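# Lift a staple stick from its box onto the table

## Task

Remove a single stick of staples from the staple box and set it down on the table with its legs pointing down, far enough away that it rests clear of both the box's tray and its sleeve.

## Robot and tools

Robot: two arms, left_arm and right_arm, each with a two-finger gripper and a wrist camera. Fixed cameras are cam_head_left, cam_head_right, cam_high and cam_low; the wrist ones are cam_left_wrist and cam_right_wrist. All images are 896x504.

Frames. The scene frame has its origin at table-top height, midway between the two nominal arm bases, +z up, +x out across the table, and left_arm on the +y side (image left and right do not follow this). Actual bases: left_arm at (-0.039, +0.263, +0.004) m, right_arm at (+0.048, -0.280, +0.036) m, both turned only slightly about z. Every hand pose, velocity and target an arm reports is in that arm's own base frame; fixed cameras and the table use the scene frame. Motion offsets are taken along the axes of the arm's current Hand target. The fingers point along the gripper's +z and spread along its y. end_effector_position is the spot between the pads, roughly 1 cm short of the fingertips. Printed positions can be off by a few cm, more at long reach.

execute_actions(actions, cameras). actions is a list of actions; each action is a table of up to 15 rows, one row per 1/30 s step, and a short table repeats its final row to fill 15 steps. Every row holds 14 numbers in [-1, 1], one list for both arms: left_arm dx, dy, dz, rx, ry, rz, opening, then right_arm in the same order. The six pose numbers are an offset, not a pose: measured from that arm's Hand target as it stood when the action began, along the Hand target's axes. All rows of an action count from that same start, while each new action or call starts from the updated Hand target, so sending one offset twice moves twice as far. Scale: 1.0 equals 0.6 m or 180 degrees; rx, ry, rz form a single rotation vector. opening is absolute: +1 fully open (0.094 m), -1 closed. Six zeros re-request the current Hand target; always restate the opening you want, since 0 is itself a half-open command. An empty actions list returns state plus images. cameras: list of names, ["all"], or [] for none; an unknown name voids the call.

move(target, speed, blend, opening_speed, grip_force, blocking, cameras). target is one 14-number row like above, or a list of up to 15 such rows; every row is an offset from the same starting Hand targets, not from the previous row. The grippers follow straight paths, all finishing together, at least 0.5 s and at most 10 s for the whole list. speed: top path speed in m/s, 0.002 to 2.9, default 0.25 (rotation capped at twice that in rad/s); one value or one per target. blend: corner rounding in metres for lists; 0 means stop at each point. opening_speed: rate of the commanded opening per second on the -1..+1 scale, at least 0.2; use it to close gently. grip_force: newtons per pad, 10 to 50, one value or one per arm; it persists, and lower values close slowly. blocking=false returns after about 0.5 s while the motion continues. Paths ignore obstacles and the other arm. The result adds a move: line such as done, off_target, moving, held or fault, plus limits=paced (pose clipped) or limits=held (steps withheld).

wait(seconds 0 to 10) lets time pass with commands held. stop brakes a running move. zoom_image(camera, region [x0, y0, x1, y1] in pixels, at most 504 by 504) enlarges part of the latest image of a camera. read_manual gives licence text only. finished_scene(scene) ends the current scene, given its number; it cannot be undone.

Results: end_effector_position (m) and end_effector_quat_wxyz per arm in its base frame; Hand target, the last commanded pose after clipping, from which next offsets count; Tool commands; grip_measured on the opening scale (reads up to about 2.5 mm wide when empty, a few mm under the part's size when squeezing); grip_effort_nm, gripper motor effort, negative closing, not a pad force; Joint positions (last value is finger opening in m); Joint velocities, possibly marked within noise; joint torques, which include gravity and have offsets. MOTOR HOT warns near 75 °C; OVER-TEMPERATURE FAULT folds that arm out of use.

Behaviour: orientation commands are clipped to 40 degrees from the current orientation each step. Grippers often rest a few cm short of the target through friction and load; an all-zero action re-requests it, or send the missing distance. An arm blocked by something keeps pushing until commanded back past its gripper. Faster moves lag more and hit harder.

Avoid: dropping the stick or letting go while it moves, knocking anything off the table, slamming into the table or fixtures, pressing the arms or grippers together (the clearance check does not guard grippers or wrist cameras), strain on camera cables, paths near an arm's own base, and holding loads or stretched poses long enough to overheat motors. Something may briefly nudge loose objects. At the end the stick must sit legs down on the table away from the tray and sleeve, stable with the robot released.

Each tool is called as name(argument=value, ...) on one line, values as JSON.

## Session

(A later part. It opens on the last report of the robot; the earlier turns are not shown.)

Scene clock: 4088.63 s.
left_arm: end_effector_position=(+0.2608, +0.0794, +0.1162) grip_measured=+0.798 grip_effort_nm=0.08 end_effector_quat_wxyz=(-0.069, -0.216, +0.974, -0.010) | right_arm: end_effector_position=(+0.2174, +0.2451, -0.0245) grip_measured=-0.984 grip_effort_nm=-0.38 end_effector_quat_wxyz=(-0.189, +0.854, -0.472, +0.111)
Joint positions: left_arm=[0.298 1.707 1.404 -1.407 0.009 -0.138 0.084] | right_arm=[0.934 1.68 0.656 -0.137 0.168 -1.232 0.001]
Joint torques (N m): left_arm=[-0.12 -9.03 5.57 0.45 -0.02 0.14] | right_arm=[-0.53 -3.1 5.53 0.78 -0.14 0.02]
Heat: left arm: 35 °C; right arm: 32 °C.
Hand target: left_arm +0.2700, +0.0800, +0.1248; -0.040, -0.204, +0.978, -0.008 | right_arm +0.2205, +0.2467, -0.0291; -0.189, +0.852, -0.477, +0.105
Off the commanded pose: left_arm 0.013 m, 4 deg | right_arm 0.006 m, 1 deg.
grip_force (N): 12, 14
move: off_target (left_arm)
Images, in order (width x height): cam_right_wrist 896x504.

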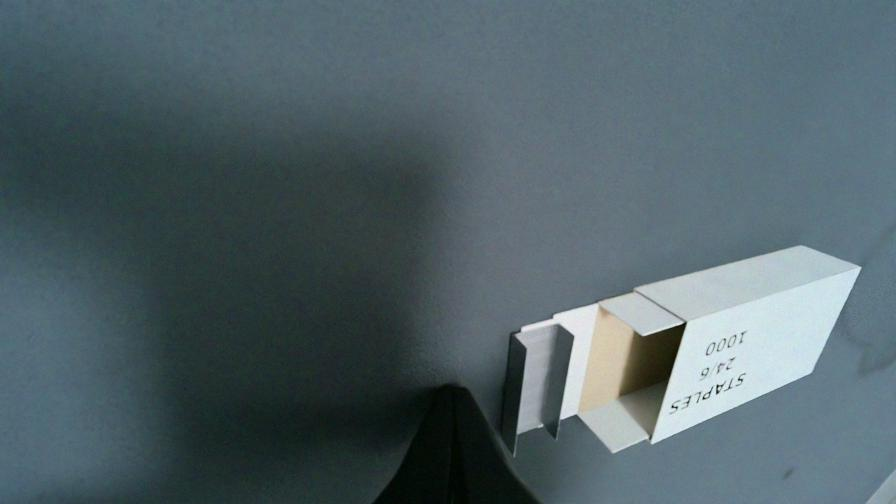

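zoom_image(camera="cam_right_wrist", region=[400, 290, 680, 500])

Scaled by 1.800 from the camera's 896x504 image, which has a finer 1280x720 frame.

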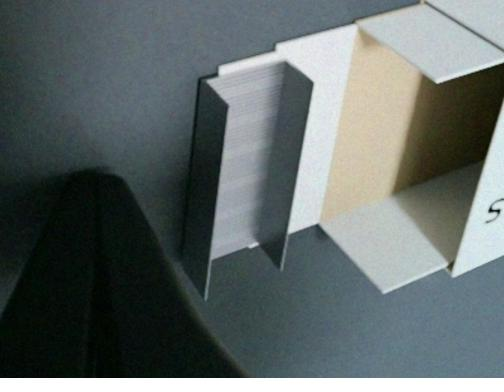

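move(target=[0,0,0,0,0,0,0.8,0.0003,-0.0142,0.0011,0,0,0,-1], speed=0.04, cameras=["cam_right_wrist"])

zoom_image(camera="cam_right_wrist", region=[400, 290, 680, 500])

Scene clock: 4114.00 s.
left_arm: end_effector_position=(+0.2608, +0.0794, +0.1162) grip_measured=+0.798 grip_effort_nm=0.08 end_effector_quat_wxyz=(-0.069, -0.216, +0.974, -0.010) | right_arm: end_effector_position=(+0.2218, +0.2464, -0.0249) grip_measured=-0.984 grip_effort_nm=-0.39 end_effector_quat_wxyz=(-0.188, +0.854, -0.472, +0.111)
Joint positions: left_arm=[0.298 1.707 1.404 -1.407 0.009 -0.138 0.084] | right_arm=[0.923 1.694 0.67 -0.135 0.163 -1.243 0.001]
Joint torques (N m): left_arm=[-0.12 -9.03 5.59 0.46 -0.02 0.14] | right_arm=[-0.57 -3.08 7.04 0.6 -0.14 0.01]
Heat: left arm: 35 °C; right arm: 33 °C.
Hand target: left_arm +0.2700, +0.0800, +0.1248; -0.040, -0.204, +0.978, -0.008 | right_arm +0.2274, +0.2508, -0.0261; -0.189, +0.852, -0.477, +0.105
Off the commanded pose: left_arm 0.013 m, 4 deg | right_arm 0.007 m, 1 deg.
grip_force (N): 12, 14
move: off_target (left_arm)
Images, in order (width x height): cam_right_wrist 896x504.

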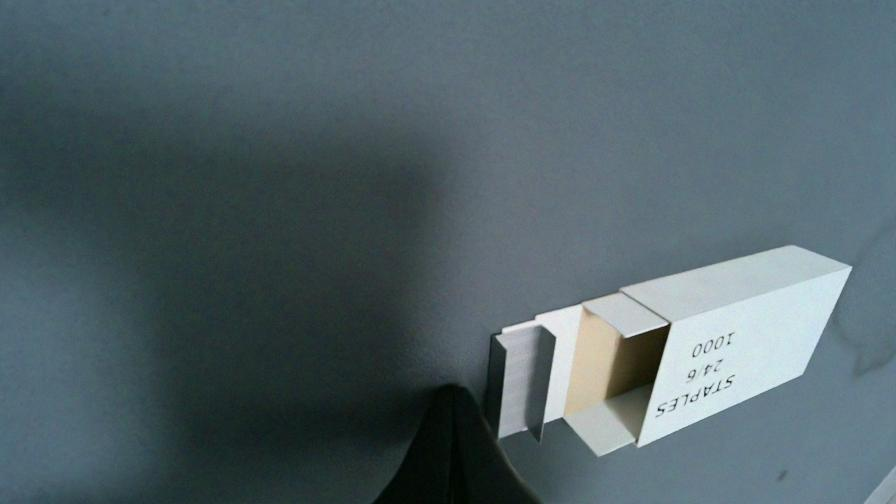

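Scaled by 1.800 from the camera's 896x504 image, which has a finer 1280x720 frame.

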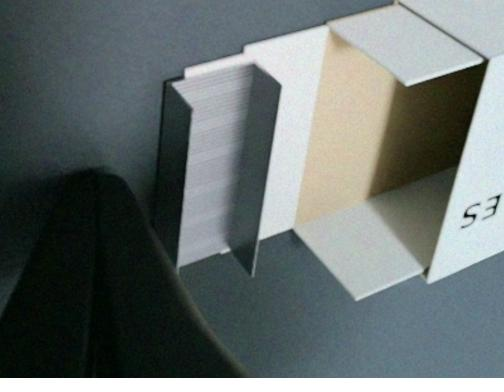

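move(target=[0,0,0,0,0,0,0.8,0.0002,-0.0065,-0.0050,0,0,0,-1], speed=0.04, cameras=["cam_right_wrist"])

zoom_image(camera="cam_right_wrist", region=[400, 290, 680, 500])

Scene clock: 4126.20 s.
left_arm: end_effector_position=(+0.2608, +0.0794, +0.1162) grip_measured=+0.798 grip_effort_nm=0.08 end_effector_quat_wxyz=(-0.069, -0.216, +0.974, -0.010) | right_arm: end_effector_position=(+0.2231, +0.2469, -0.0242) grip_measured=-0.984 grip_effort_nm=-0.39 end_effector_quat_wxyz=(-0.190, +0.854, -0.471, +0.110)
Joint positions: left_arm=[0.298 1.707 1.404 -1.407 0.009 -0.138 0.084] | right_arm=[0.919 1.694 0.673 -0.135 0.159 -1.248 0.001]
Joint torques (N m): left_arm=[-0.1 -9.03 5.57 0.46 -0.02 0.14] | right_arm=[-0.5 -3.59 8.02 0.43 -0.13 0.01]
Heat: left arm: 35 °C; right arm: 33 °C.
Hand target: left_arm +0.2700, +0.0800, +0.1248; -0.040, -0.204, +0.978, -0.008 | right_arm +0.2294, +0.2518, -0.0217; -0.189, +0.852, -0.477, +0.105
Off the commanded pose: left_arm 0.013 m, 4 deg | right_arm 0.008 m, 1 deg.
grip_force (N): 12, 14
move: off_target (left_arm)
Images, in order (width x height): cam_right_wrist 896x504.

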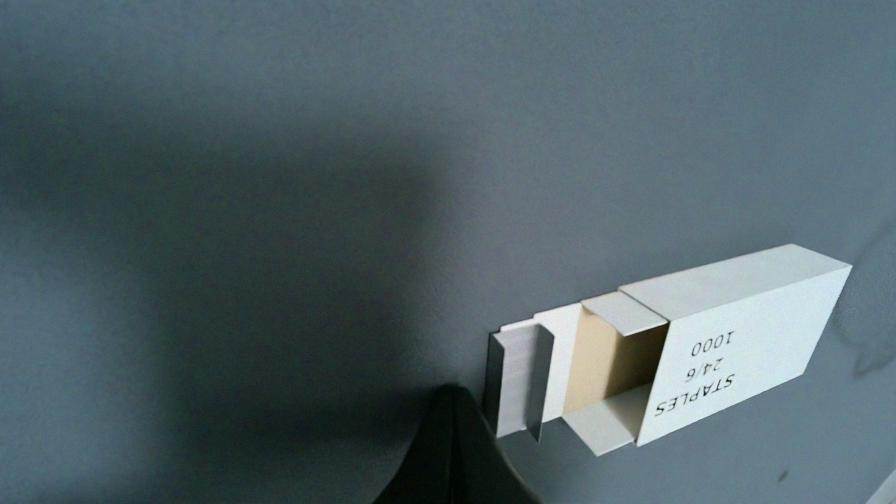

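Scaled by 1.800 from the camera's 896x504 image, which has a finer 1280x720 frame.

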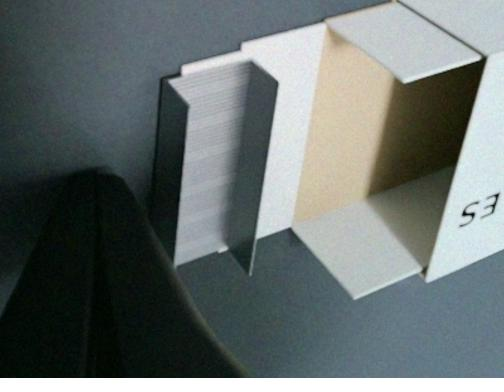

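move(target=[0,0,0,0,0,0,0.8,0.0003,-0.0097,0.0010,0,0,0,-1], speed=0.04, cameras=["cam_right_wrist"])

zoom_image(camera="cam_right_wrist", region=[400, 290, 680, 500])

Scene clock: 4134.03 s.
left_arm: end_effector_position=(+0.2608, +0.0794, +0.1162) grip_measured=+0.798 grip_effort_nm=0.08 end_effector_quat_wxyz=(-0.069, -0.216, +0.974, -0.010) | right_arm: end_effector_position=(+0.2292, +0.2515, -0.0217) grip_measured=-0.984 grip_effort_nm=-0.39 end_effector_quat_wxyz=(-0.195, +0.853, -0.472, +0.111)
Joint positions: left_arm=[0.298 1.707 1.404 -1.407 0.009 -0.138 0.084] | right_arm=[0.911 1.706 0.696 -0.135 0.155 -1.254 0.001]
Joint torques (N m): left_arm=[-0.12 -9.03 5.57 0.46 -0.02 0.14] | right_arm=[-0.5 -3.86 8.1 0.34 -0.13 0.01]
Heat: left arm: 35 °C; right arm: 34 °C.
Hand target: left_arm +0.2700, +0.0800, +0.1248; -0.040, -0.204, +0.978, -0.008 | right_arm +0.2342, +0.2546, -0.0198; -0.189, +0.852, -0.477, +0.105
Off the commanded pose: left_arm 0.013 m, 4 deg | right_arm 0.006 m, 1 deg.
grip_force (N): 12, 14
move: off_target (left_arm)
Images, in order (width x height): cam_right_wrist 896x504.

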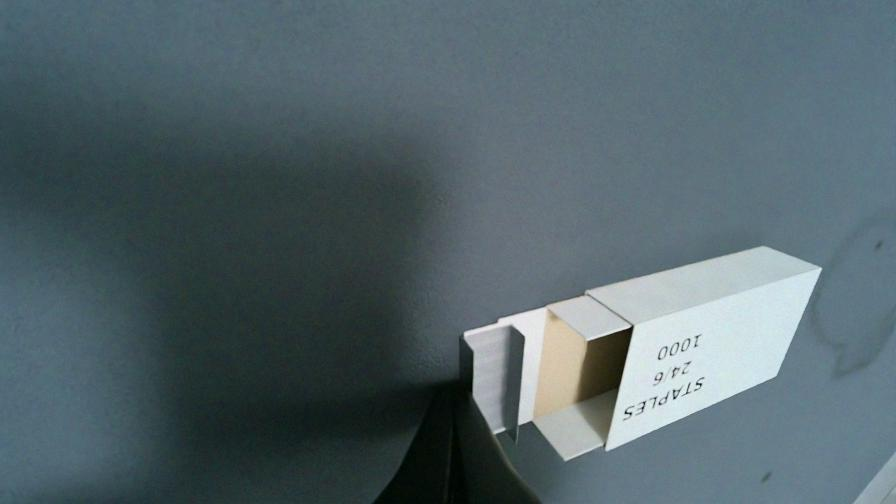

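Scaled by 1.800 from the camera's 896x504 image, which has a finer 1280x720 frame.

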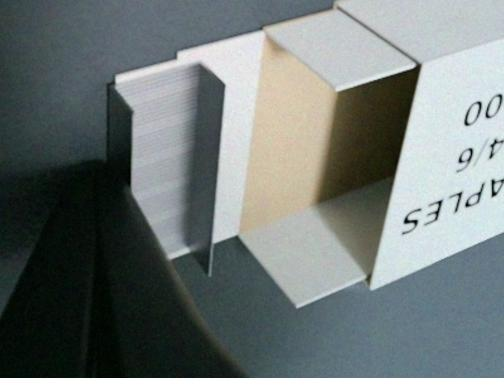

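move(target=[0,0,0,0,0,0,0.8,0.0000,0.0056,0.0091,0,0,0,-1], speed=0.04, cameras=["cam_right_wrist"])

zoom_image(camera="cam_right_wrist", region=[400, 290, 680, 500])

Scene clock: 4152.23 s.
left_arm: end_effector_position=(+0.2608, +0.0794, +0.1162) grip_measured=+0.798 grip_effort_nm=0.08 end_effector_quat_wxyz=(-0.069, -0.216, +0.974, -0.010) | right_arm: end_effector_position=(+0.2285, +0.2507, -0.0241) grip_measured=-0.984 grip_effort_nm=-0.39 end_effector_quat_wxyz=(-0.191, +0.854, -0.472, +0.110)
Joint positions: left_arm=[0.298 1.707 1.404 -1.407 0.009 -0.138 0.084] | right_arm=[0.911 1.714 0.696 -0.135 0.155 -1.254 0.001]
Joint torques (N m): left_arm=[-0.1 -9.05 5.59 0.46 -0.02 0.14] | right_arm=[-0.4 -3.23 7.12 0.59 -0.12 0.03]
Heat: left arm: 35 °C; right arm: 36 °C.
Hand target: left_arm +0.2700, +0.0800, +0.1248; -0.040, -0.204, +0.978, -0.008 | right_arm +0.2336, +0.2542, -0.0262; -0.189, +0.852, -0.477, +0.105
Off the commanded pose: left_arm 0.013 m, 4 deg | right_arm 0.006 m, 1 deg.
grip_force (N): 12, 14
move: off_target (left_arm)
Images, in order (width x height): cam_right_wrist 896x504.

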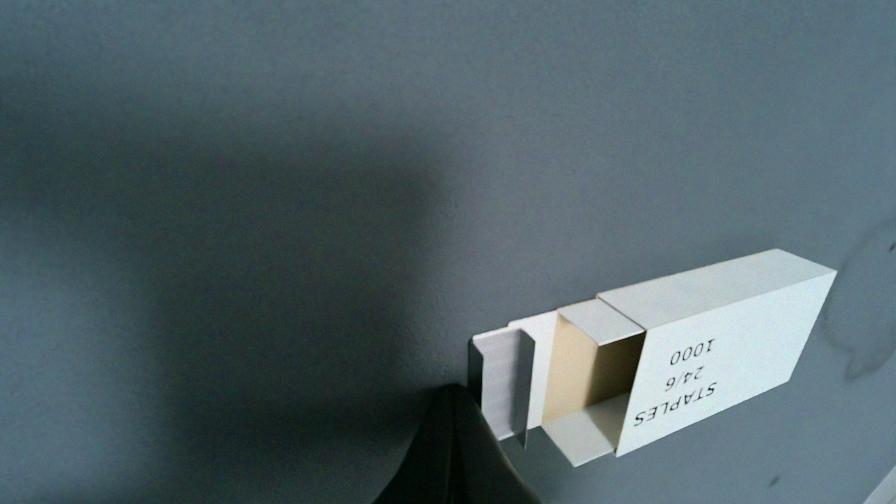

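Scaled by 1.800 from the camera's 896x504 image, which has a finer 1280x720 frame.

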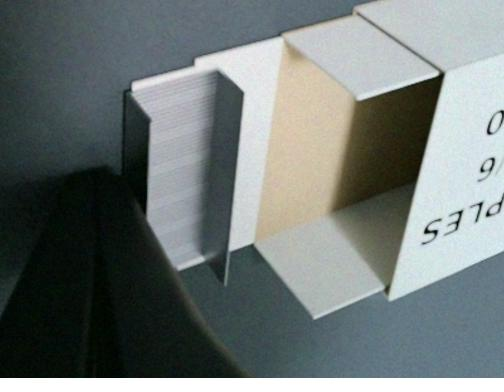

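move(target=[0,0,0,0,0,0,0.8,0.0003,-0.0124,0.0049,0,0,0,-1], speed=0.04, cameras=["cam_right_wrist"])

zoom_image(camera="cam_right_wrist", region=[400, 290, 680, 500])

Scene clock: 4160.50 s.
left_arm: end_effector_position=(+0.2608, +0.0794, +0.1162) grip_measured=+0.798 grip_effort_nm=0.08 end_effector_quat_wxyz=(-0.069, -0.216, +0.974, -0.010) | right_arm: end_effector_position=(+0.2358, +0.2544, -0.0242) grip_measured=-0.984 grip_effort_nm=-0.39 end_effector_quat_wxyz=(-0.191, +0.853, -0.472, +0.113)
Joint positions: left_arm=[0.298 1.707 1.404 -1.407 0.009 -0.138 0.084] | right_arm=[0.902 1.739 0.724 -0.135 0.157 -1.263 0.001]
Joint torques (N m): left_arm=[-0.12 -9.02 5.57 0.46 -0.02 0.14] | right_arm=[-0.55 -3.58 7.36 0.54 -0.14 0.01]
Heat: left arm: 35 °C; right arm: 36 °C.
Hand target: left_arm +0.2700, +0.0800, +0.1248; -0.040, -0.204, +0.978, -0.008 | right_arm +0.2405, +0.2582, -0.0257; -0.189, +0.852, -0.477, +0.105
Off the commanded pose: left_arm 0.013 m, 4 deg | right_arm 0.006 m, 1 deg.
grip_force (N): 12, 14
move: off_target (left_arm)
Images, in order (width x height): cam_right_wrist 896x504.

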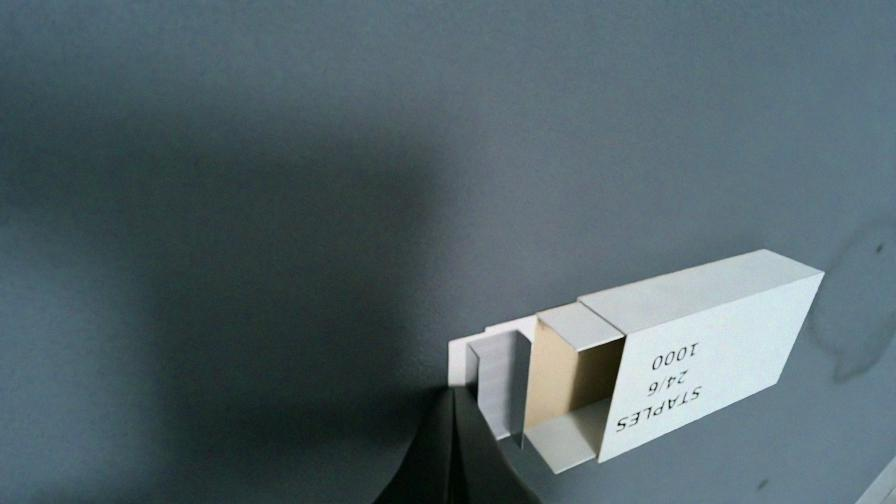

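Scaled by 1.800 from the camera's 896x504 image, which has a finer 1280x720 frame.

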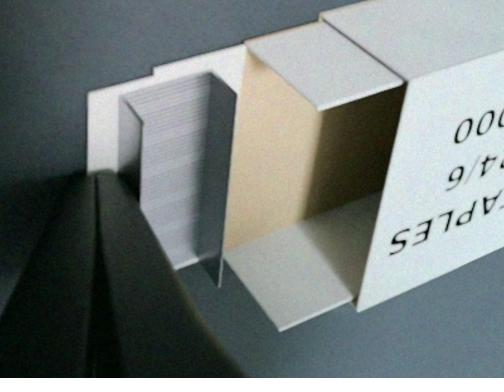

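move(target=[0,0,0,0,0,0,0.8,0.0004,-0.0155,0.0061,0,0,0,-1], speed=0.04, cameras=["cam_right_wrist"])

zoom_image(camera="cam_right_wrist", region=[400, 290, 680, 500])

Scene clock: 4165.77 s.
left_arm: end_effector_position=(+0.2608, +0.0794, +0.1162) grip_measured=+0.798 grip_effort_nm=0.08 end_effector_quat_wxyz=(-0.069, -0.216, +0.974, -0.010) | right_arm: end_effector_position=(+0.2449, +0.2593, -0.0244) grip_measured=-0.984 grip_effort_nm=-0.39 end_effector_quat_wxyz=(-0.192, +0.852, -0.472, +0.115)
Joint positions: left_arm=[0.298 1.707 1.404 -1.407 0.009 -0.138 0.084] | right_arm=[0.89 1.769 0.759 -0.135 0.155 -1.274 0.001]
Joint torques (N m): left_arm=[-0.1 -9.02 5.59 0.46 -0.02 0.14] | right_arm=[-0.51 -3.99 7.69 0.46 -0.14 0.02]
Heat: left arm: 35 °C; right arm: 35 °C.
Hand target: left_arm +0.2700, +0.0800, +0.1248; -0.040, -0.204, +0.978, -0.008 | right_arm +0.2491, +0.2632, -0.0251; -0.189, +0.852, -0.477, +0.105
Off the commanded pose: left_arm 0.013 m, 4 deg | right_arm 0.006 m, 1 deg.
grip_force (N): 12, 14
move: off_target (left_arm)
Images, in order (width x height): cam_right_wrist 896x504.

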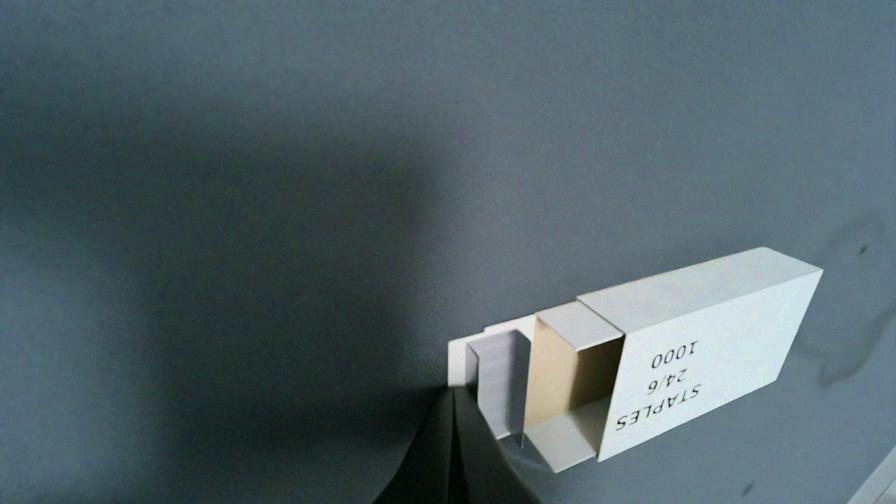

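Scaled by 1.800 from the camera's 896x504 image, which has a finer 1280x720 frame.

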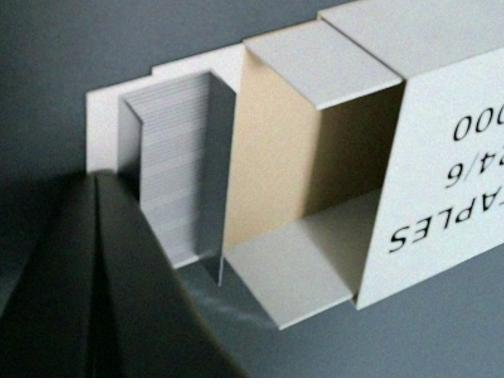

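move(target=[0,0,0,0,0,0,0.8,0,0.0012,-0.0028,0,0,0,-1], speed=0.04, cameras=["cam_right_wrist"])

zoom_image(camera="cam_right_wrist", region=[400, 290, 680, 500])

Scene clock: 4193.57 s.
left_arm: end_effector_position=(+0.2608, +0.0794, +0.1162) grip_measured=+0.798 grip_effort_nm=0.08 end_effector_quat_wxyz=(-0.069, -0.216, +0.974, -0.010) | right_arm: end_effector_position=(+0.2449, +0.2593, -0.0244) grip_measured=-0.984 grip_effort_nm=-0.39 end_effector_quat_wxyz=(-0.192, +0.852, -0.472, +0.115)
Joint positions: left_arm=[0.298 1.707 1.404 -1.407 0.009 -0.138 0.084] | right_arm=[0.89 1.769 0.759 -0.135 0.155 -1.274 0.001]
Joint torques (N m): left_arm=[-0.12 -9.03 5.57 0.46 -0.02 0.14] | right_arm=[-0.39 -4.53 7.46 0.41 -0.13 0.02]
Heat: left arm: 35 °C; right arm: 36 °C.
Hand target: left_arm +0.2700, +0.0800, +0.1248; -0.040, -0.204, +0.978, -0.008 | right_arm +0.2479, +0.2625, -0.0239; -0.189, +0.852, -0.477, +0.105
Off the commanded pose: left_arm 0.013 m, 4 deg | right_arm 0.004 m, 1 deg.
grip_force (N): 12, 14
move: off_target (left_arm)
Images, in order (width x height): cam_right_wrist 896x504.

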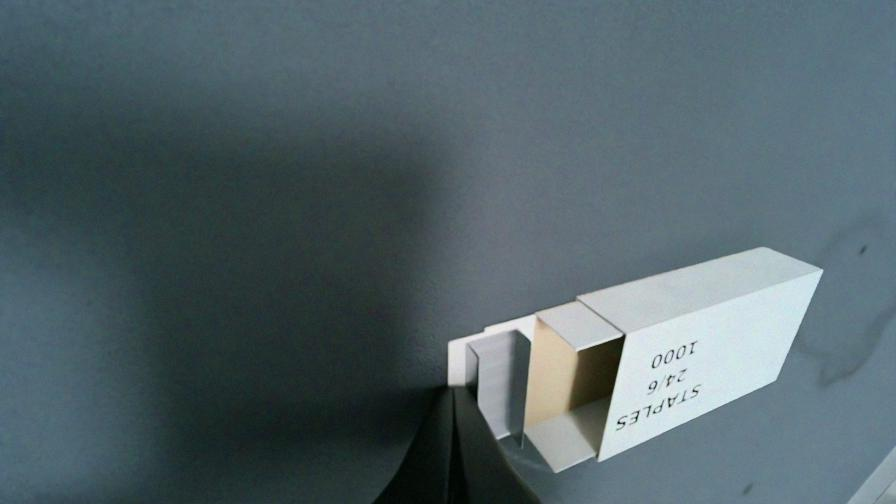

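Scaled by 1.800 from the camera's 896x504 image, which has a finer 1280x720 frame.

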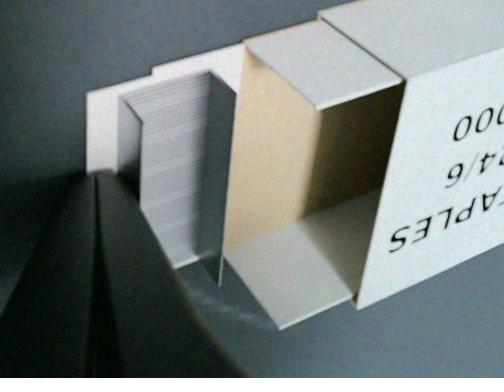

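move(target=[0,0,0,0,0,0,0.8,0.0001,-0.0052,-0.0033,0,0,0,-1], speed=0.04, cameras=["cam_right_wrist"])

zoom_image(camera="cam_right_wrist", region=[400, 290, 680, 500])

Scene clock: 4201.37 s.
left_arm: end_effector_position=(+0.2608, +0.0794, +0.1162) grip_measured=+0.798 grip_effort_nm=0.08 end_effector_quat_wxyz=(-0.069, -0.216, +0.974, -0.010) | right_arm: end_effector_position=(+0.2438, +0.2605, -0.0242) grip_measured=-0.984 grip_effort_nm=-0.38 end_effector_quat_wxyz=(-0.192, +0.854, -0.471, +0.110)
Joint positions: left_arm=[0.298 1.707 1.404 -1.407 0.009 -0.138 0.084] | right_arm=[0.89 1.769 0.762 -0.14 0.146 -1.275 0.001]
Joint torques (N m): left_arm=[-0.1 -9.03 5.57 0.46 -0.03 0.14] | right_arm=[-0.57 -4.72 8.17 0.32 -0.14 0]
Heat: left arm: 35 °C; right arm: 36 °C.
Hand target: left_arm +0.2700, +0.0800, +0.1248; -0.040, -0.204, +0.978, -0.008 | right_arm +0.2497, +0.2635, -0.0207; -0.189, +0.852, -0.477, +0.105
Off the commanded pose: left_arm 0.013 m, 4 deg | right_arm 0.007 m, 1 deg.
grip_force (N): 12, 14
move: off_target (left_arm)
Images, in order (width x height): cam_right_wrist 896x504.

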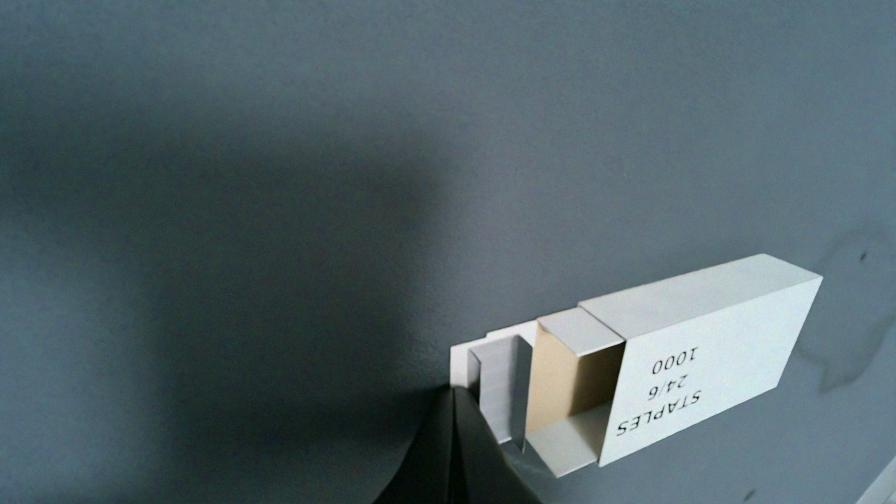

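Scaled by 1.800 from the camera's 896x504 image, which has a finer 1280x720 frame.

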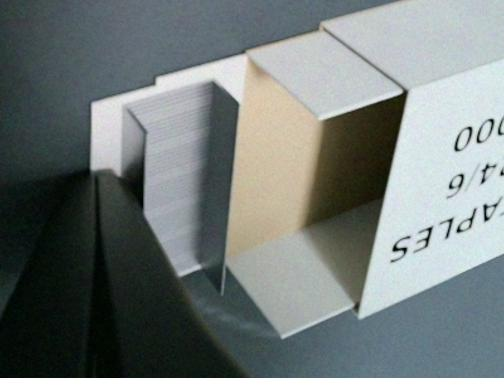

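move(target=[0,0,0,0,0,0,0.8,0.0,0.0021,-0.0045,0,0,0,-1], speed=0.04, cameras=["cam_right_wrist"])

zoom_image(camera="cam_right_wrist", region=[400, 290, 680, 500])

Scene clock: 4209.23 s.
left_arm: end_effector_position=(+0.2608, +0.0794, +0.1162) grip_measured=+0.798 grip_effort_nm=0.08 end_effector_quat_wxyz=(-0.069, -0.216, +0.974, -0.010) | right_arm: end_effector_position=(+0.2438, +0.2605, -0.0242) grip_measured=-0.984 grip_effort_nm=-0.39 end_effector_quat_wxyz=(-0.192, +0.854, -0.471, +0.110)
Joint positions: left_arm=[0.298 1.707 1.404 -1.407 0.009 -0.138 0.084] | right_arm=[0.89 1.769 0.762 -0.14 0.146 -1.275 0.001]
Joint torques (N m): left_arm=[-0.1 -9.03 5.59 0.46 -0.02 0.13] | right_arm=[-0.35 -5.6 7.73 0.25 -0.13 0.04]
Heat: left arm: 35 °C; right arm: 35 °C.
Hand target: left_arm +0.2700, +0.0800, +0.1248; -0.040, -0.204, +0.978, -0.008 | right_arm +0.2477, +0.2623, -0.0188; -0.189, +0.852, -0.477, +0.105
Off the commanded pose: left_arm 0.013 m, 4 deg | right_arm 0.007 m, 1 deg.
grip_force (N): 12, 14
move: off_target (left_arm)
Images, in order (width x height): cam_right_wrist 896x504.

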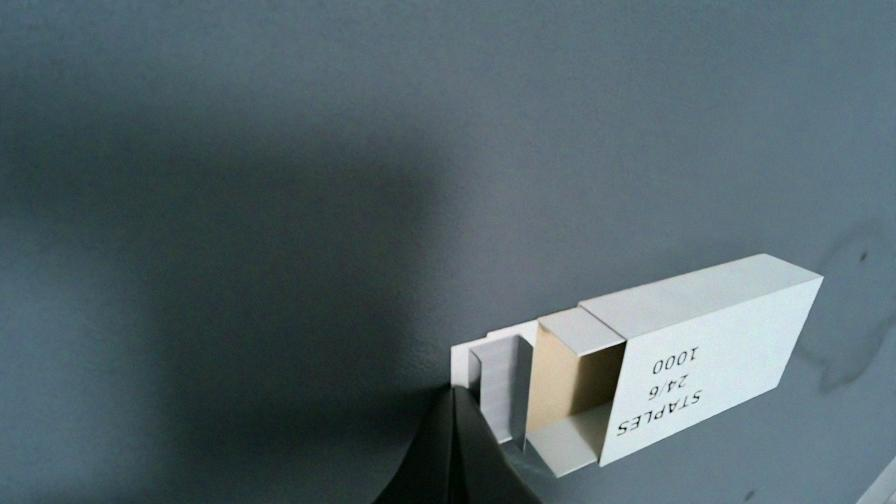

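Scaled by 1.800 from the camera's 896x504 image, which has a finer 1280x720 frame.

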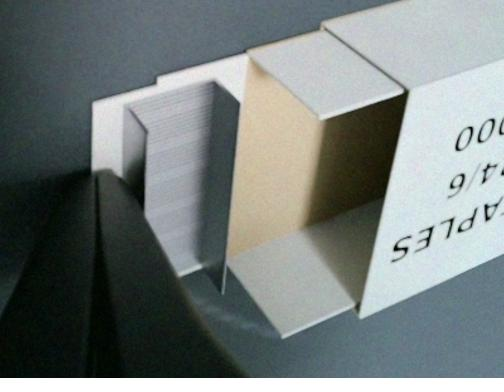

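move(target=[0,0,0,0,0,0,0.8,0.0,-0.0028,-0.0060,0,0,0,-1], speed=0.04, cameras=["cam_right_wrist"])

zoom_image(camera="cam_right_wrist", region=[400, 290, 680, 500])

Scene clock: 4222.00 s.
left_arm: end_effector_position=(+0.2608, +0.0794, +0.1162) grip_measured=+0.798 grip_effort_nm=0.08 end_effector_quat_wxyz=(-0.069, -0.216, +0.974, -0.010) | right_arm: end_effector_position=(+0.2425, +0.2590, -0.0246) grip_measured=-0.984 grip_effort_nm=-0.38 end_effector_quat_wxyz=(-0.186, +0.855, -0.471, +0.109)
Joint positions: left_arm=[0.298 1.707 1.404 -1.407 0.009 -0.138 0.084] | right_arm=[0.89 1.769 0.767 -0.157 0.146 -1.275 0.001]
Joint torques (N m): left_arm=[-0.12 -9.05 5.57 0.46 -0.02 0.14] | right_arm=[-0.38 -6.42 7.75 0.21 -0.12 0.03]
Heat: left arm: 35 °C; right arm: 35 °C.
Hand target: left_arm +0.2700, +0.0800, +0.1248; -0.040, -0.204, +0.978, -0.008 | right_arm +0.2477, +0.2623, -0.0149; -0.189, +0.852, -0.477, +0.105
Off the commanded pose: left_arm 0.013 m, 4 deg | right_arm 0.012 m, 1 deg.
grip_force (N): 12, 14
move: off_target (left_arm, right_arm)
Images, in order (width x height): cam_right_wrist 896x504.

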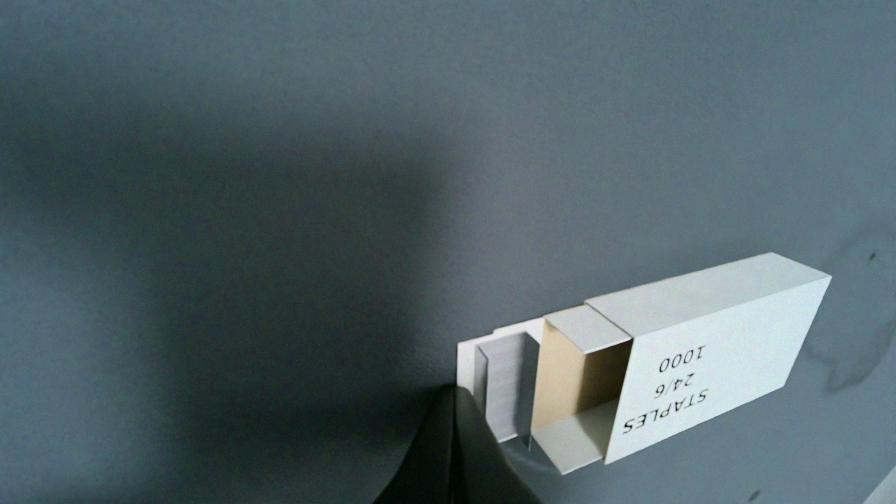

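Scaled by 1.800 from the camera's 896x504 image, which has a finer 1280x720 frame.

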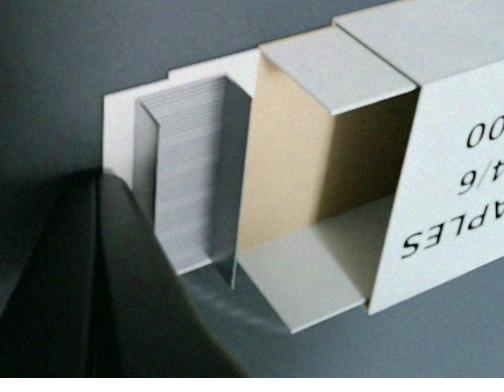

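move(target=[0,0,0,0,0,0,0.8,0.0,-0.0028,-0.0060,0,0,0,-1], speed=0.04, cameras=["cam_right_wrist"])

zoom_image(camera="cam_right_wrist", region=[400, 290, 680, 500])

Scene clock: 4229.67 s.
left_arm: end_effector_position=(+0.2608, +0.0794, +0.1162) grip_measured=+0.798 grip_effort_nm=0.08 end_effector_quat_wxyz=(-0.069, -0.216, +0.974, -0.010) | right_arm: end_effector_position=(+0.2418, +0.2581, -0.0243) grip_measured=-0.984 grip_effort_nm=-0.39 end_effector_quat_wxyz=(-0.181, +0.856, -0.471, +0.108)
Joint positions: left_arm=[0.298 1.707 1.404 -1.407 0.009 -0.138 0.084] | right_arm=[0.89 1.769 0.775 -0.175 0.146 -1.275 0.001]
Joint torques (N m): left_arm=[-0.12 -9.02 5.59 0.46 -0.03 0.14] | right_arm=[-0.38 -7.24 7.77 0.23 -0.12 0.03]
Heat: left arm: 35 °C; right arm: 35 °C.
Hand target: left_arm +0.2700, +0.0800, +0.1248; -0.040, -0.204, +0.978, -0.008 | right_arm +0.2477, +0.2623, -0.0109; -0.189, +0.852, -0.477, +0.105
Off the commanded pose: left_arm 0.013 m, 4 deg | right_arm 0.015 m, 1 deg.
grip_force (N): 12, 14
move: off_target (left_arm, right_arm)
Images, in order (width x height): cam_right_wrist 896x504.

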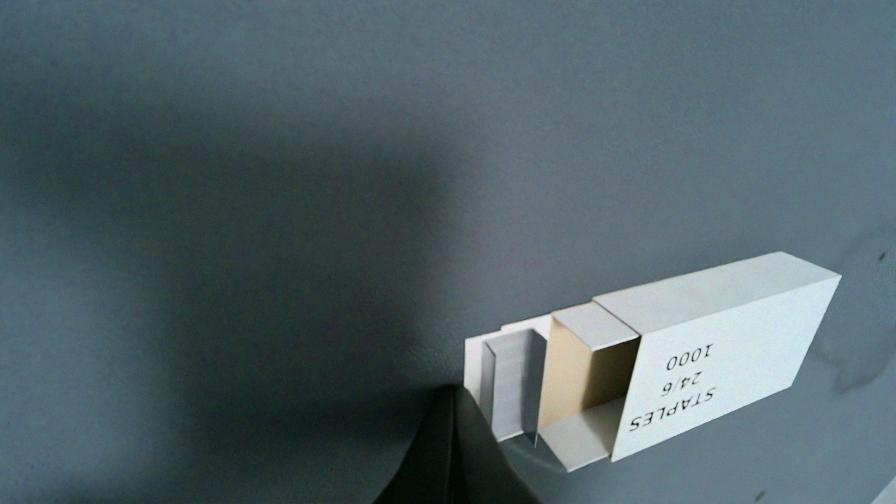

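Scaled by 1.800 from the camera's 896x504 image, which has a finer 1280x720 frame.

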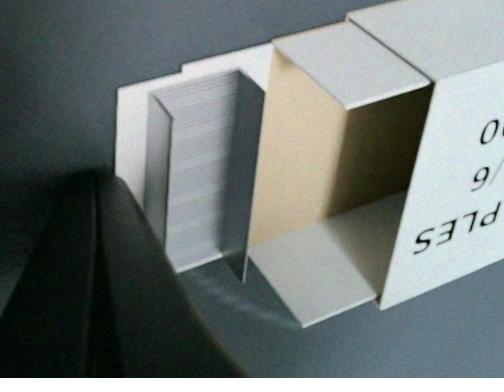

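move(target=[0,0,0,0,0,0,0.8,0.0,-0.0028,-0.0060,0,0,0,-1], speed=0.04)

Scene clock: 4236.23 s.
left_arm: end_effector_position=(+0.2608, +0.0794, +0.1162) grip_measured=+0.798 grip_effort_nm=0.08 end_effector_quat_wxyz=(-0.069, -0.216, +0.974, -0.010) | right_arm: end_effector_position=(+0.2407, +0.2567, -0.0243) grip_measured=-0.984 grip_effort_nm=-0.39 end_effector_quat_wxyz=(-0.175, +0.858, -0.472, +0.107)
Joint positions: left_arm=[0.298 1.707 1.404 -1.407 0.009 -0.138 0.084] | right_arm=[0.89 1.769 0.781 -0.194 0.146 -1.275 0.001]
Joint torques (N m): left_arm=[-0.12 -9.03 5.59 0.46 -0.02 0.14] | right_arm=[-0.38 -8.05 7.82 0.23 -0.13 0.03]
Heat: left arm: 35 °C; right arm: 35 °C.
Hand target: left_arm +0.2700, +0.0800, +0.1248; -0.040, -0.204, +0.978, -0.008 | right_arm +0.2477, +0.2623, -0.0069; -0.189, +0.852, -0.477, +0.105
Off the commanded pose: left_arm 0.013 m, 4 deg | right_arm 0.020 m, 2 deg.
grip_force (N): 12, 14
move: off_target (left_arm, right_arm)

move(target=[0,0,0,0,0,0,0.8,0.0002,-0.0055,-0.0003,0,0,0,-1], speed=0.04, cameras=["cam_right_wrist"])

zoom_image(camera="cam_right_wrist", region=[400, 290, 680, 500])

Scene clock: 4249.83 s.
left_arm: end_effector_position=(+0.2608, +0.0794, +0.1162) grip_measured=+0.798 grip_effort_nm=0.08 end_effector_quat_wxyz=(-0.069, -0.216, +0.974, -0.010) | right_arm: end_effector_position=(+0.2411, +0.2556, -0.0235) grip_measured=-0.984 grip_effort_nm=-0.39 end_effector_quat_wxyz=(-0.171, +0.858, -0.472, +0.107)
Joint positions: left_arm=[0.298 1.707 1.404 -1.407 0.009 -0.138 0.084] | right_arm=[0.886 1.769 0.79 -0.212 0.146 -1.277 0.001]
Joint torques (N m): left_arm=[-0.12 -9.02 5.59 0.46 -0.02 0.14] | right_arm=[-0.5 -7.72 8.23 0.29 -0.12 0]
Heat: left arm: 35 °C; right arm: 36 °C.
Hand target: left_arm +0.2700, +0.0800, +0.1248; -0.040, -0.204, +0.978, -0.008 | right_arm +0.2503, +0.2637, -0.0054; -0.189, +0.852, -0.477, +0.105
Off the commanded pose: left_arm 0.013 m, 4 deg | right_arm 0.022 m, 2 deg.
grip_force (N): 12, 14
move: off_target (left_arm, right_arm)
Images, in order (width x height): cam_right_wrist 896x504.

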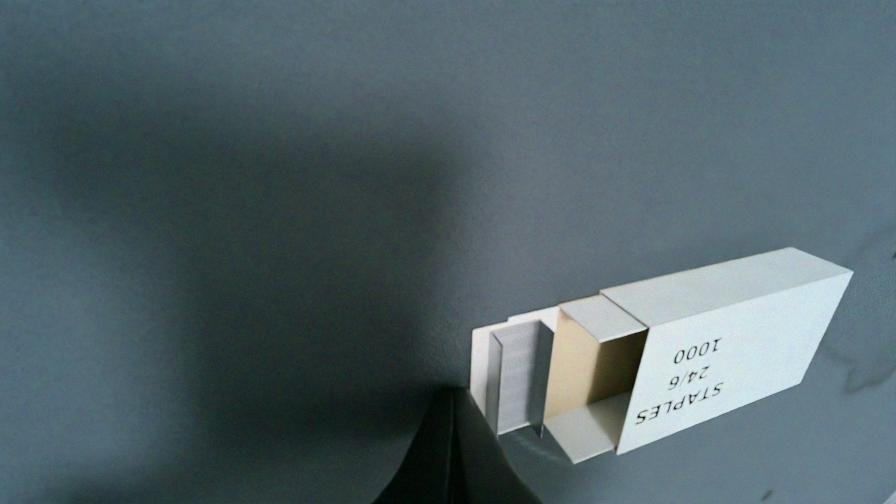

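Scaled by 1.800 from the camera's 896x504 image, which has a finer 1280x720 frame.

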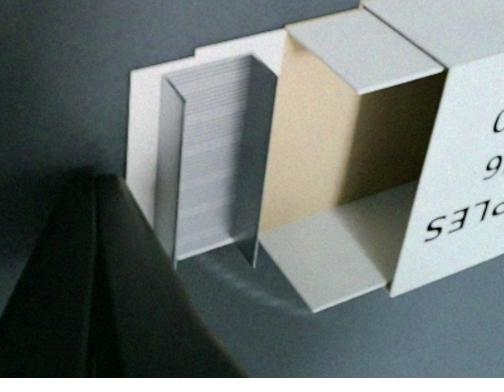

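move(target=[0,0,0,0,0,0,0.8,0.0023,0.0098,0.0278,0,0,0,-1], speed=0.04, cameras=["cam_right_wrist"])

zoom_image(camera="cam_right_wrist", region=[400, 290, 680, 500])

Scene clock: 4269.70 s.
left_arm: end_effector_position=(+0.2608, +0.0794, +0.1162) grip_measured=+0.798 grip_effort_nm=0.08 end_effector_quat_wxyz=(-0.069, -0.216, +0.974, -0.010) | right_arm: end_effector_position=(+0.2432, +0.2556, -0.0242) grip_measured=-0.984 grip_effort_nm=-0.39 end_effector_quat_wxyz=(-0.173, +0.857, -0.473, +0.107)
Joint positions: left_arm=[0.298 1.707 1.404 -1.407 0.009 -0.138 0.084] | right_arm=[0.88 1.774 0.79 -0.203 0.143 -1.281 0.001]
Joint torques (N m): left_arm=[-0.1 -9.05 5.59 0.46 -0.02 0.14] | right_arm=[-0.5 -4.29 6.39 0.92 -0.14 0.01]
Heat: left arm: 35 °C; right arm: 35 °C.
Hand target: left_arm +0.2700, +0.0800, +0.1248; -0.040, -0.204, +0.978, -0.008 | right_arm +0.2524, +0.2635, -0.0230; -0.189, +0.852, -0.477, +0.105
Off the commanded pose: left_arm 0.013 m, 4 deg | right_arm 0.012 m, 2 deg.
grip_force (N): 12, 14
move: off_target (left_arm, right_arm)
Images, in order (width x height): cam_right_wrist 896x504.

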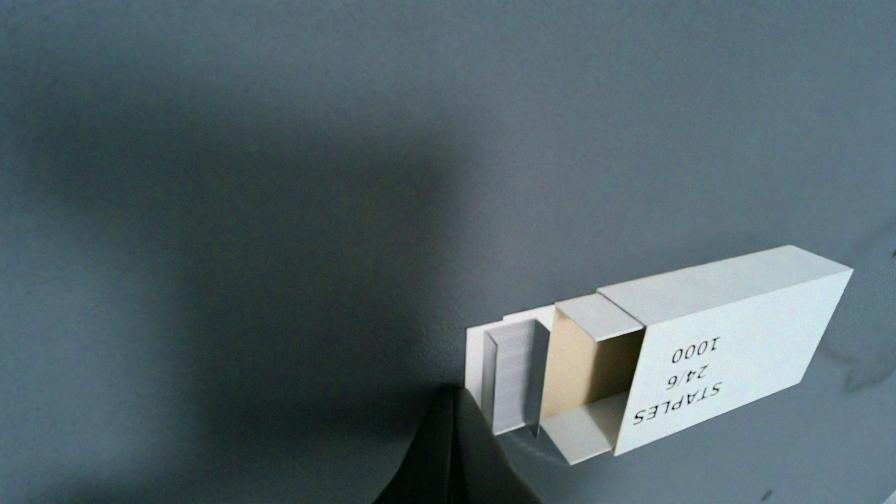

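Scaled by 1.800 from the camera's 896x504 image, which has a finer 1280x720 frame.

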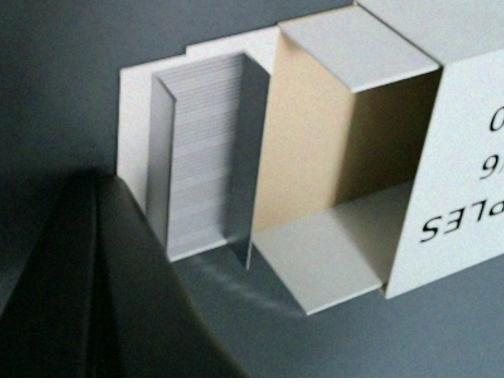

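execute_actions(actions=[], cameras=["cam_right_wrist", "cam_head_right", "cam_head_left"])

Scene clock: 4316.10 s.
left_arm: end_effector_position=(+0.2608, +0.0794, +0.1162) grip_measured=+0.798 grip_effort_nm=0.08 end_effector_quat_wxyz=(-0.069, -0.216, +0.974, -0.010) | right_arm: end_effector_position=(+0.2432, +0.2556, -0.0242) grip_measured=-0.984 grip_effort_nm=-0.39 end_effector_quat_wxyz=(-0.173, +0.857, -0.473, +0.107)
Joint positions: left_arm=[0.298 1.707 1.404 -1.407 0.009 -0.138 0.084] | right_arm=[0.88 1.774 0.79 -0.203 0.143 -1.281 0.001]
Joint velocities: left_arm=[within noise] | right_arm=[-0.017 -0.002 -0.017 -0.154 -0.037 -0.022 -0.001]
Joint torques (N m): left_arm=[-0.1 -9.03 5.59 0.46 -0.02 0.14] | right_arm=[-0.5 -4.27 6.42 0.92 -0.15 0.01]
Heat: left arm: 35 °C; right arm: 34 °C.
Hand target: left_arm +0.2700, +0.0800, +0.1248; -0.040, -0.204, +0.978, -0.008 | right_arm +0.2524, +0.2635, -0.0230; -0.189, +0.852, -0.477, +0.105
Tool commands: left_gripper/opening=+0.8 right_gripper/opening=-1.0
Off the commanded pose: left_arm 0.013 m, 4 deg | right_arm 0.012 m, 2 deg.
grip_force (N): 12, 14
Images, in order (width x height): cam_head_left 896x504, cam_head_right 896x504, cam_right_wrist 896x504.

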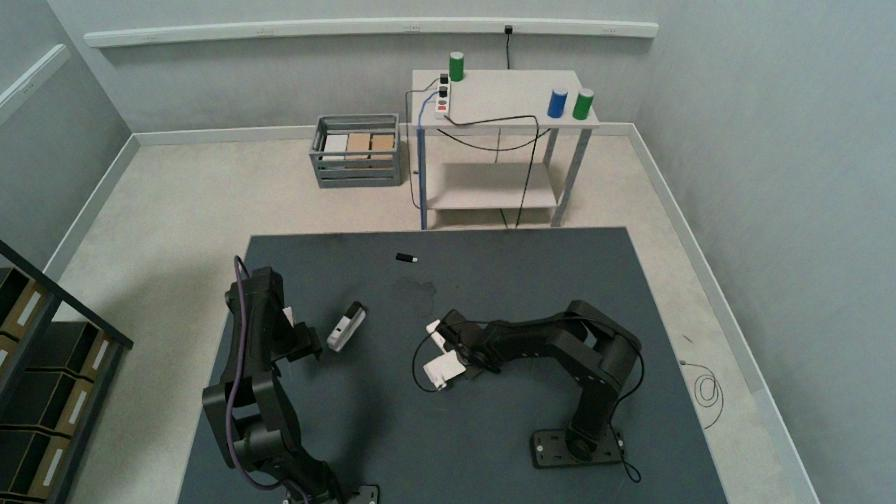

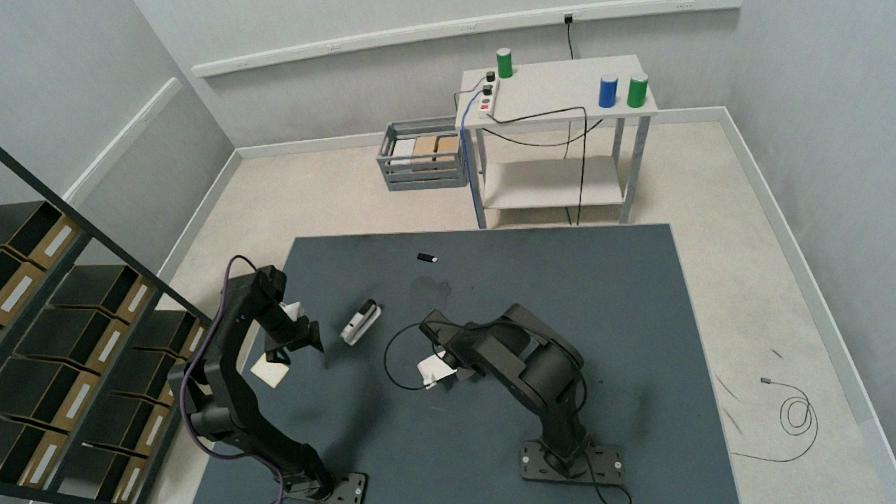

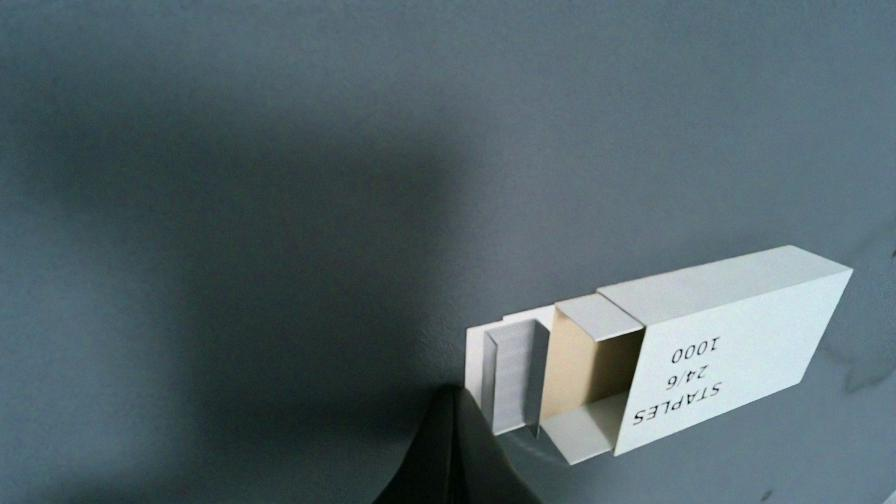

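zoom_image(camera="cam_right_wrist", region=[380, 270, 660, 490])

Scaled by 1.800 from the camera's 896x504 image, which has a finer 1280x720 frame.

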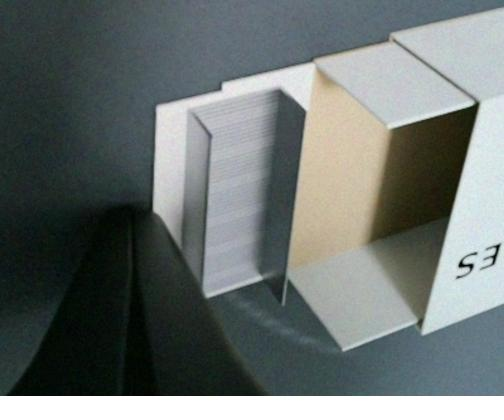

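move(target=[0,0,0,0,0,0,0.8, 0,0.0107,-0.0086,0,0,0,-1], speed=0.03)

Scene clock: 4377.03 s.
left_arm: end_effector_position=(+0.2608, +0.0794, +0.1162) grip_measured=+0.798 grip_effort_nm=0.08 end_effector_quat_wxyz=(-0.069, -0.216, +0.974, -0.010) | right_arm: end_effector_position=(+0.2432, +0.2556, -0.0242) grip_measured=-0.984 grip_effort_nm=-0.39 end_effector_quat_wxyz=(-0.173, +0.857, -0.473, +0.107)
Joint positions: left_arm=[0.298 1.707 1.404 -1.407 0.009 -0.138 0.084] | right_arm=[0.88 1.774 0.79 -0.203 0.143 -1.281 0.001]
Joint torques (N m): left_arm=[-0.12 -9.02 5.57 0.45 -0.02 0.14] | right_arm=[0.32 -6.27 4.45 0.88 -0.09 0.09]
Heat: left arm: 35 °C; right arm: 34 °C.
Hand target: left_arm +0.2700, +0.0800, +0.1248; -0.040, -0.204, +0.978, -0.008 | right_arm +0.2456, +0.2593, -0.0210; -0.189, +0.852, -0.477, +0.105
Off the commanded pose: left_arm 0.013 m, 4 deg | right_arm 0.005 m, 2 deg.
grip_force (N): 12, 14
move: off_target (left_arm)

move(target=[0,0,0,0,0,0,0.8, 0,0.0107,-0.0086,0,0,0,-1], speed=0.03)

move(target=[0,0,0,0,0,0,0.8, 0,0.0060,-0.0028,0,0,0,-1], speed=0.03)

Scene clock: 4383.43 s.
left_arm: end_effector_position=(+0.2608, +0.0794, +0.1162) grip_measured=+0.798 grip_effort_nm=0.08 end_effector_quat_wxyz=(-0.069, -0.216, +0.974, -0.010) | right_arm: end_effector_position=(+0.2415, +0.2535, -0.0246) grip_measured=-0.984 grip_effort_nm=-0.39 end_effector_quat_wxyz=(-0.174, +0.856, -0.475, +0.107)
Joint positions: left_arm=[0.298 1.707 1.404 -1.407 0.009 -0.138 0.084] | right_arm=[0.88 1.765 0.775 -0.194 0.143 -1.277 0.001]
Joint torques (N m): left_arm=[-0.12 -9.03 5.59 0.46 -0.02 0.14] | right_arm=[0.39 -7.76 3.52 0.76 -0.05 0.13]
Heat: left arm: 35 °C; right arm: 34 °C.
Hand target: left_arm +0.2700, +0.0800, +0.1248; -0.040, -0.204, +0.978, -0.008 | right_arm +0.2388, +0.2551, -0.0190; -0.189, +0.852, -0.477, +0.105
Off the commanded pose: left_arm 0.013 m, 4 deg | right_arm 0.006 m, 2 deg.
grip_force (N): 12, 14
move: off_target (left_arm)

Scene clock: 4384.43 s.
left_arm: end_effector_position=(+0.2608, +0.0794, +0.1162) grip_measured=+0.798 grip_effort_nm=0.08 end_effector_quat_wxyz=(-0.069, -0.216, +0.974, -0.010) | right_arm: end_effector_position=(+0.2391, +0.2506, -0.0246) grip_measured=-0.984 grip_effort_nm=-0.39 end_effector_quat_wxyz=(-0.175, +0.855, -0.476, +0.106)
Joint positions: left_arm=[0.298 1.707 1.404 -1.407 0.009 -0.138 0.084] | right_arm=[0.88 1.752 0.759 -0.19 0.143 -1.274 0.001]
Joint torques (N m): left_arm=[-0.12 -9.03 5.59 0.46 -0.02 0.14] | right_arm=[0.42 -7.65 3.51 0.76 -0.03 0.13]
Heat: left arm: 35 °C; right arm: 33 °C.
Hand target: left_arm +0.2700, +0.0800, +0.1248; -0.040, -0.204, +0.978, -0.008 | right_arm +0.2354, +0.2530, -0.0190; -0.189, +0.852, -0.477, +0.105
Off the commanded pose: left_arm 0.013 m, 4 deg | right_arm 0.007 m, 2 deg.
grip_force (N): 12, 14
move: off_target (left_arm)

move(target=[0,0,0,0,0,0,0.8, 0,-0.0224,0.0150,0,0,0,-1], speed=0.03)

Scene clock: 4398.20 s.
left_arm: end_effector_position=(+0.2608, +0.0794, +0.1162) grip_measured=+0.798 grip_effort_nm=0.08 end_effector_quat_wxyz=(-0.069, -0.216, +0.974, -0.010) | right_arm: end_effector_position=(+0.2391, +0.2506, -0.0246) grip_measured=-0.984 grip_effort_nm=-0.39 end_effector_quat_wxyz=(-0.174, +0.856, -0.474, +0.107)
Joint positions: left_arm=[0.298 1.707 1.404 -1.407 0.009 -0.138 0.084] | right_arm=[0.88 1.752 0.759 -0.19 0.143 -1.278 0.001]
Joint torques (N m): left_arm=[-0.12 -9.02 5.59 0.46 -0.01 0.14] | right_arm=[-0.43 -3.79 7.64 0.77 -0.11 0]
Heat: left arm: 35 °C; right arm: 33 °C.
Hand target: left_arm +0.2700, +0.0800, +0.1248; -0.040, -0.204, +0.978, -0.008 | right_arm +0.2490, +0.2614, -0.0215; -0.189, +0.852, -0.477, +0.105
Off the commanded pose: left_arm 0.013 m, 4 deg | right_arm 0.015 m, 2 deg.
grip_force (N): 12, 14
move: off_target (left_arm, right_arm)

move(target=[0,0,0,0,0,0,0.8, 0,-0.0045,0.0021,0,0,0,-1], speed=0.03)

Scene clock: 4403.10 s.
left_arm: end_effector_position=(+0.2608, +0.0794, +0.1162) grip_measured=+0.798 grip_effort_nm=0.08 end_effector_quat_wxyz=(-0.069, -0.216, +0.974, -0.010) | right_arm: end_effector_position=(+0.2414, +0.2526, -0.0245) grip_measured=-0.984 grip_effort_nm=-0.39 end_effector_quat_wxyz=(-0.175, +0.857, -0.473, +0.109)
Joint positions: left_arm=[0.298 1.707 1.404 -1.407 0.009 -0.138 0.084] | right_arm=[0.88 1.762 0.77 -0.19 0.146 -1.281 0.001]
Joint torques (N m): left_arm=[-0.1 -9.02 5.59 0.46 -0.02 0.14] | right_arm=[-0.42 -3.92 7.71 0.75 -0.13 0.01]
Heat: left arm: 35 °C; right arm: 34 °C.
Hand target: left_arm +0.2700, +0.0800, +0.1248; -0.040, -0.204, +0.978, -0.008 | right_arm +0.2516, +0.2629, -0.0215; -0.189, +0.852, -0.477, +0.105
Off the commanded pose: left_arm 0.013 m, 4 deg | right_arm 0.015 m, 2 deg.
grip_force (N): 12, 14
move: off_target (left_arm, right_arm)


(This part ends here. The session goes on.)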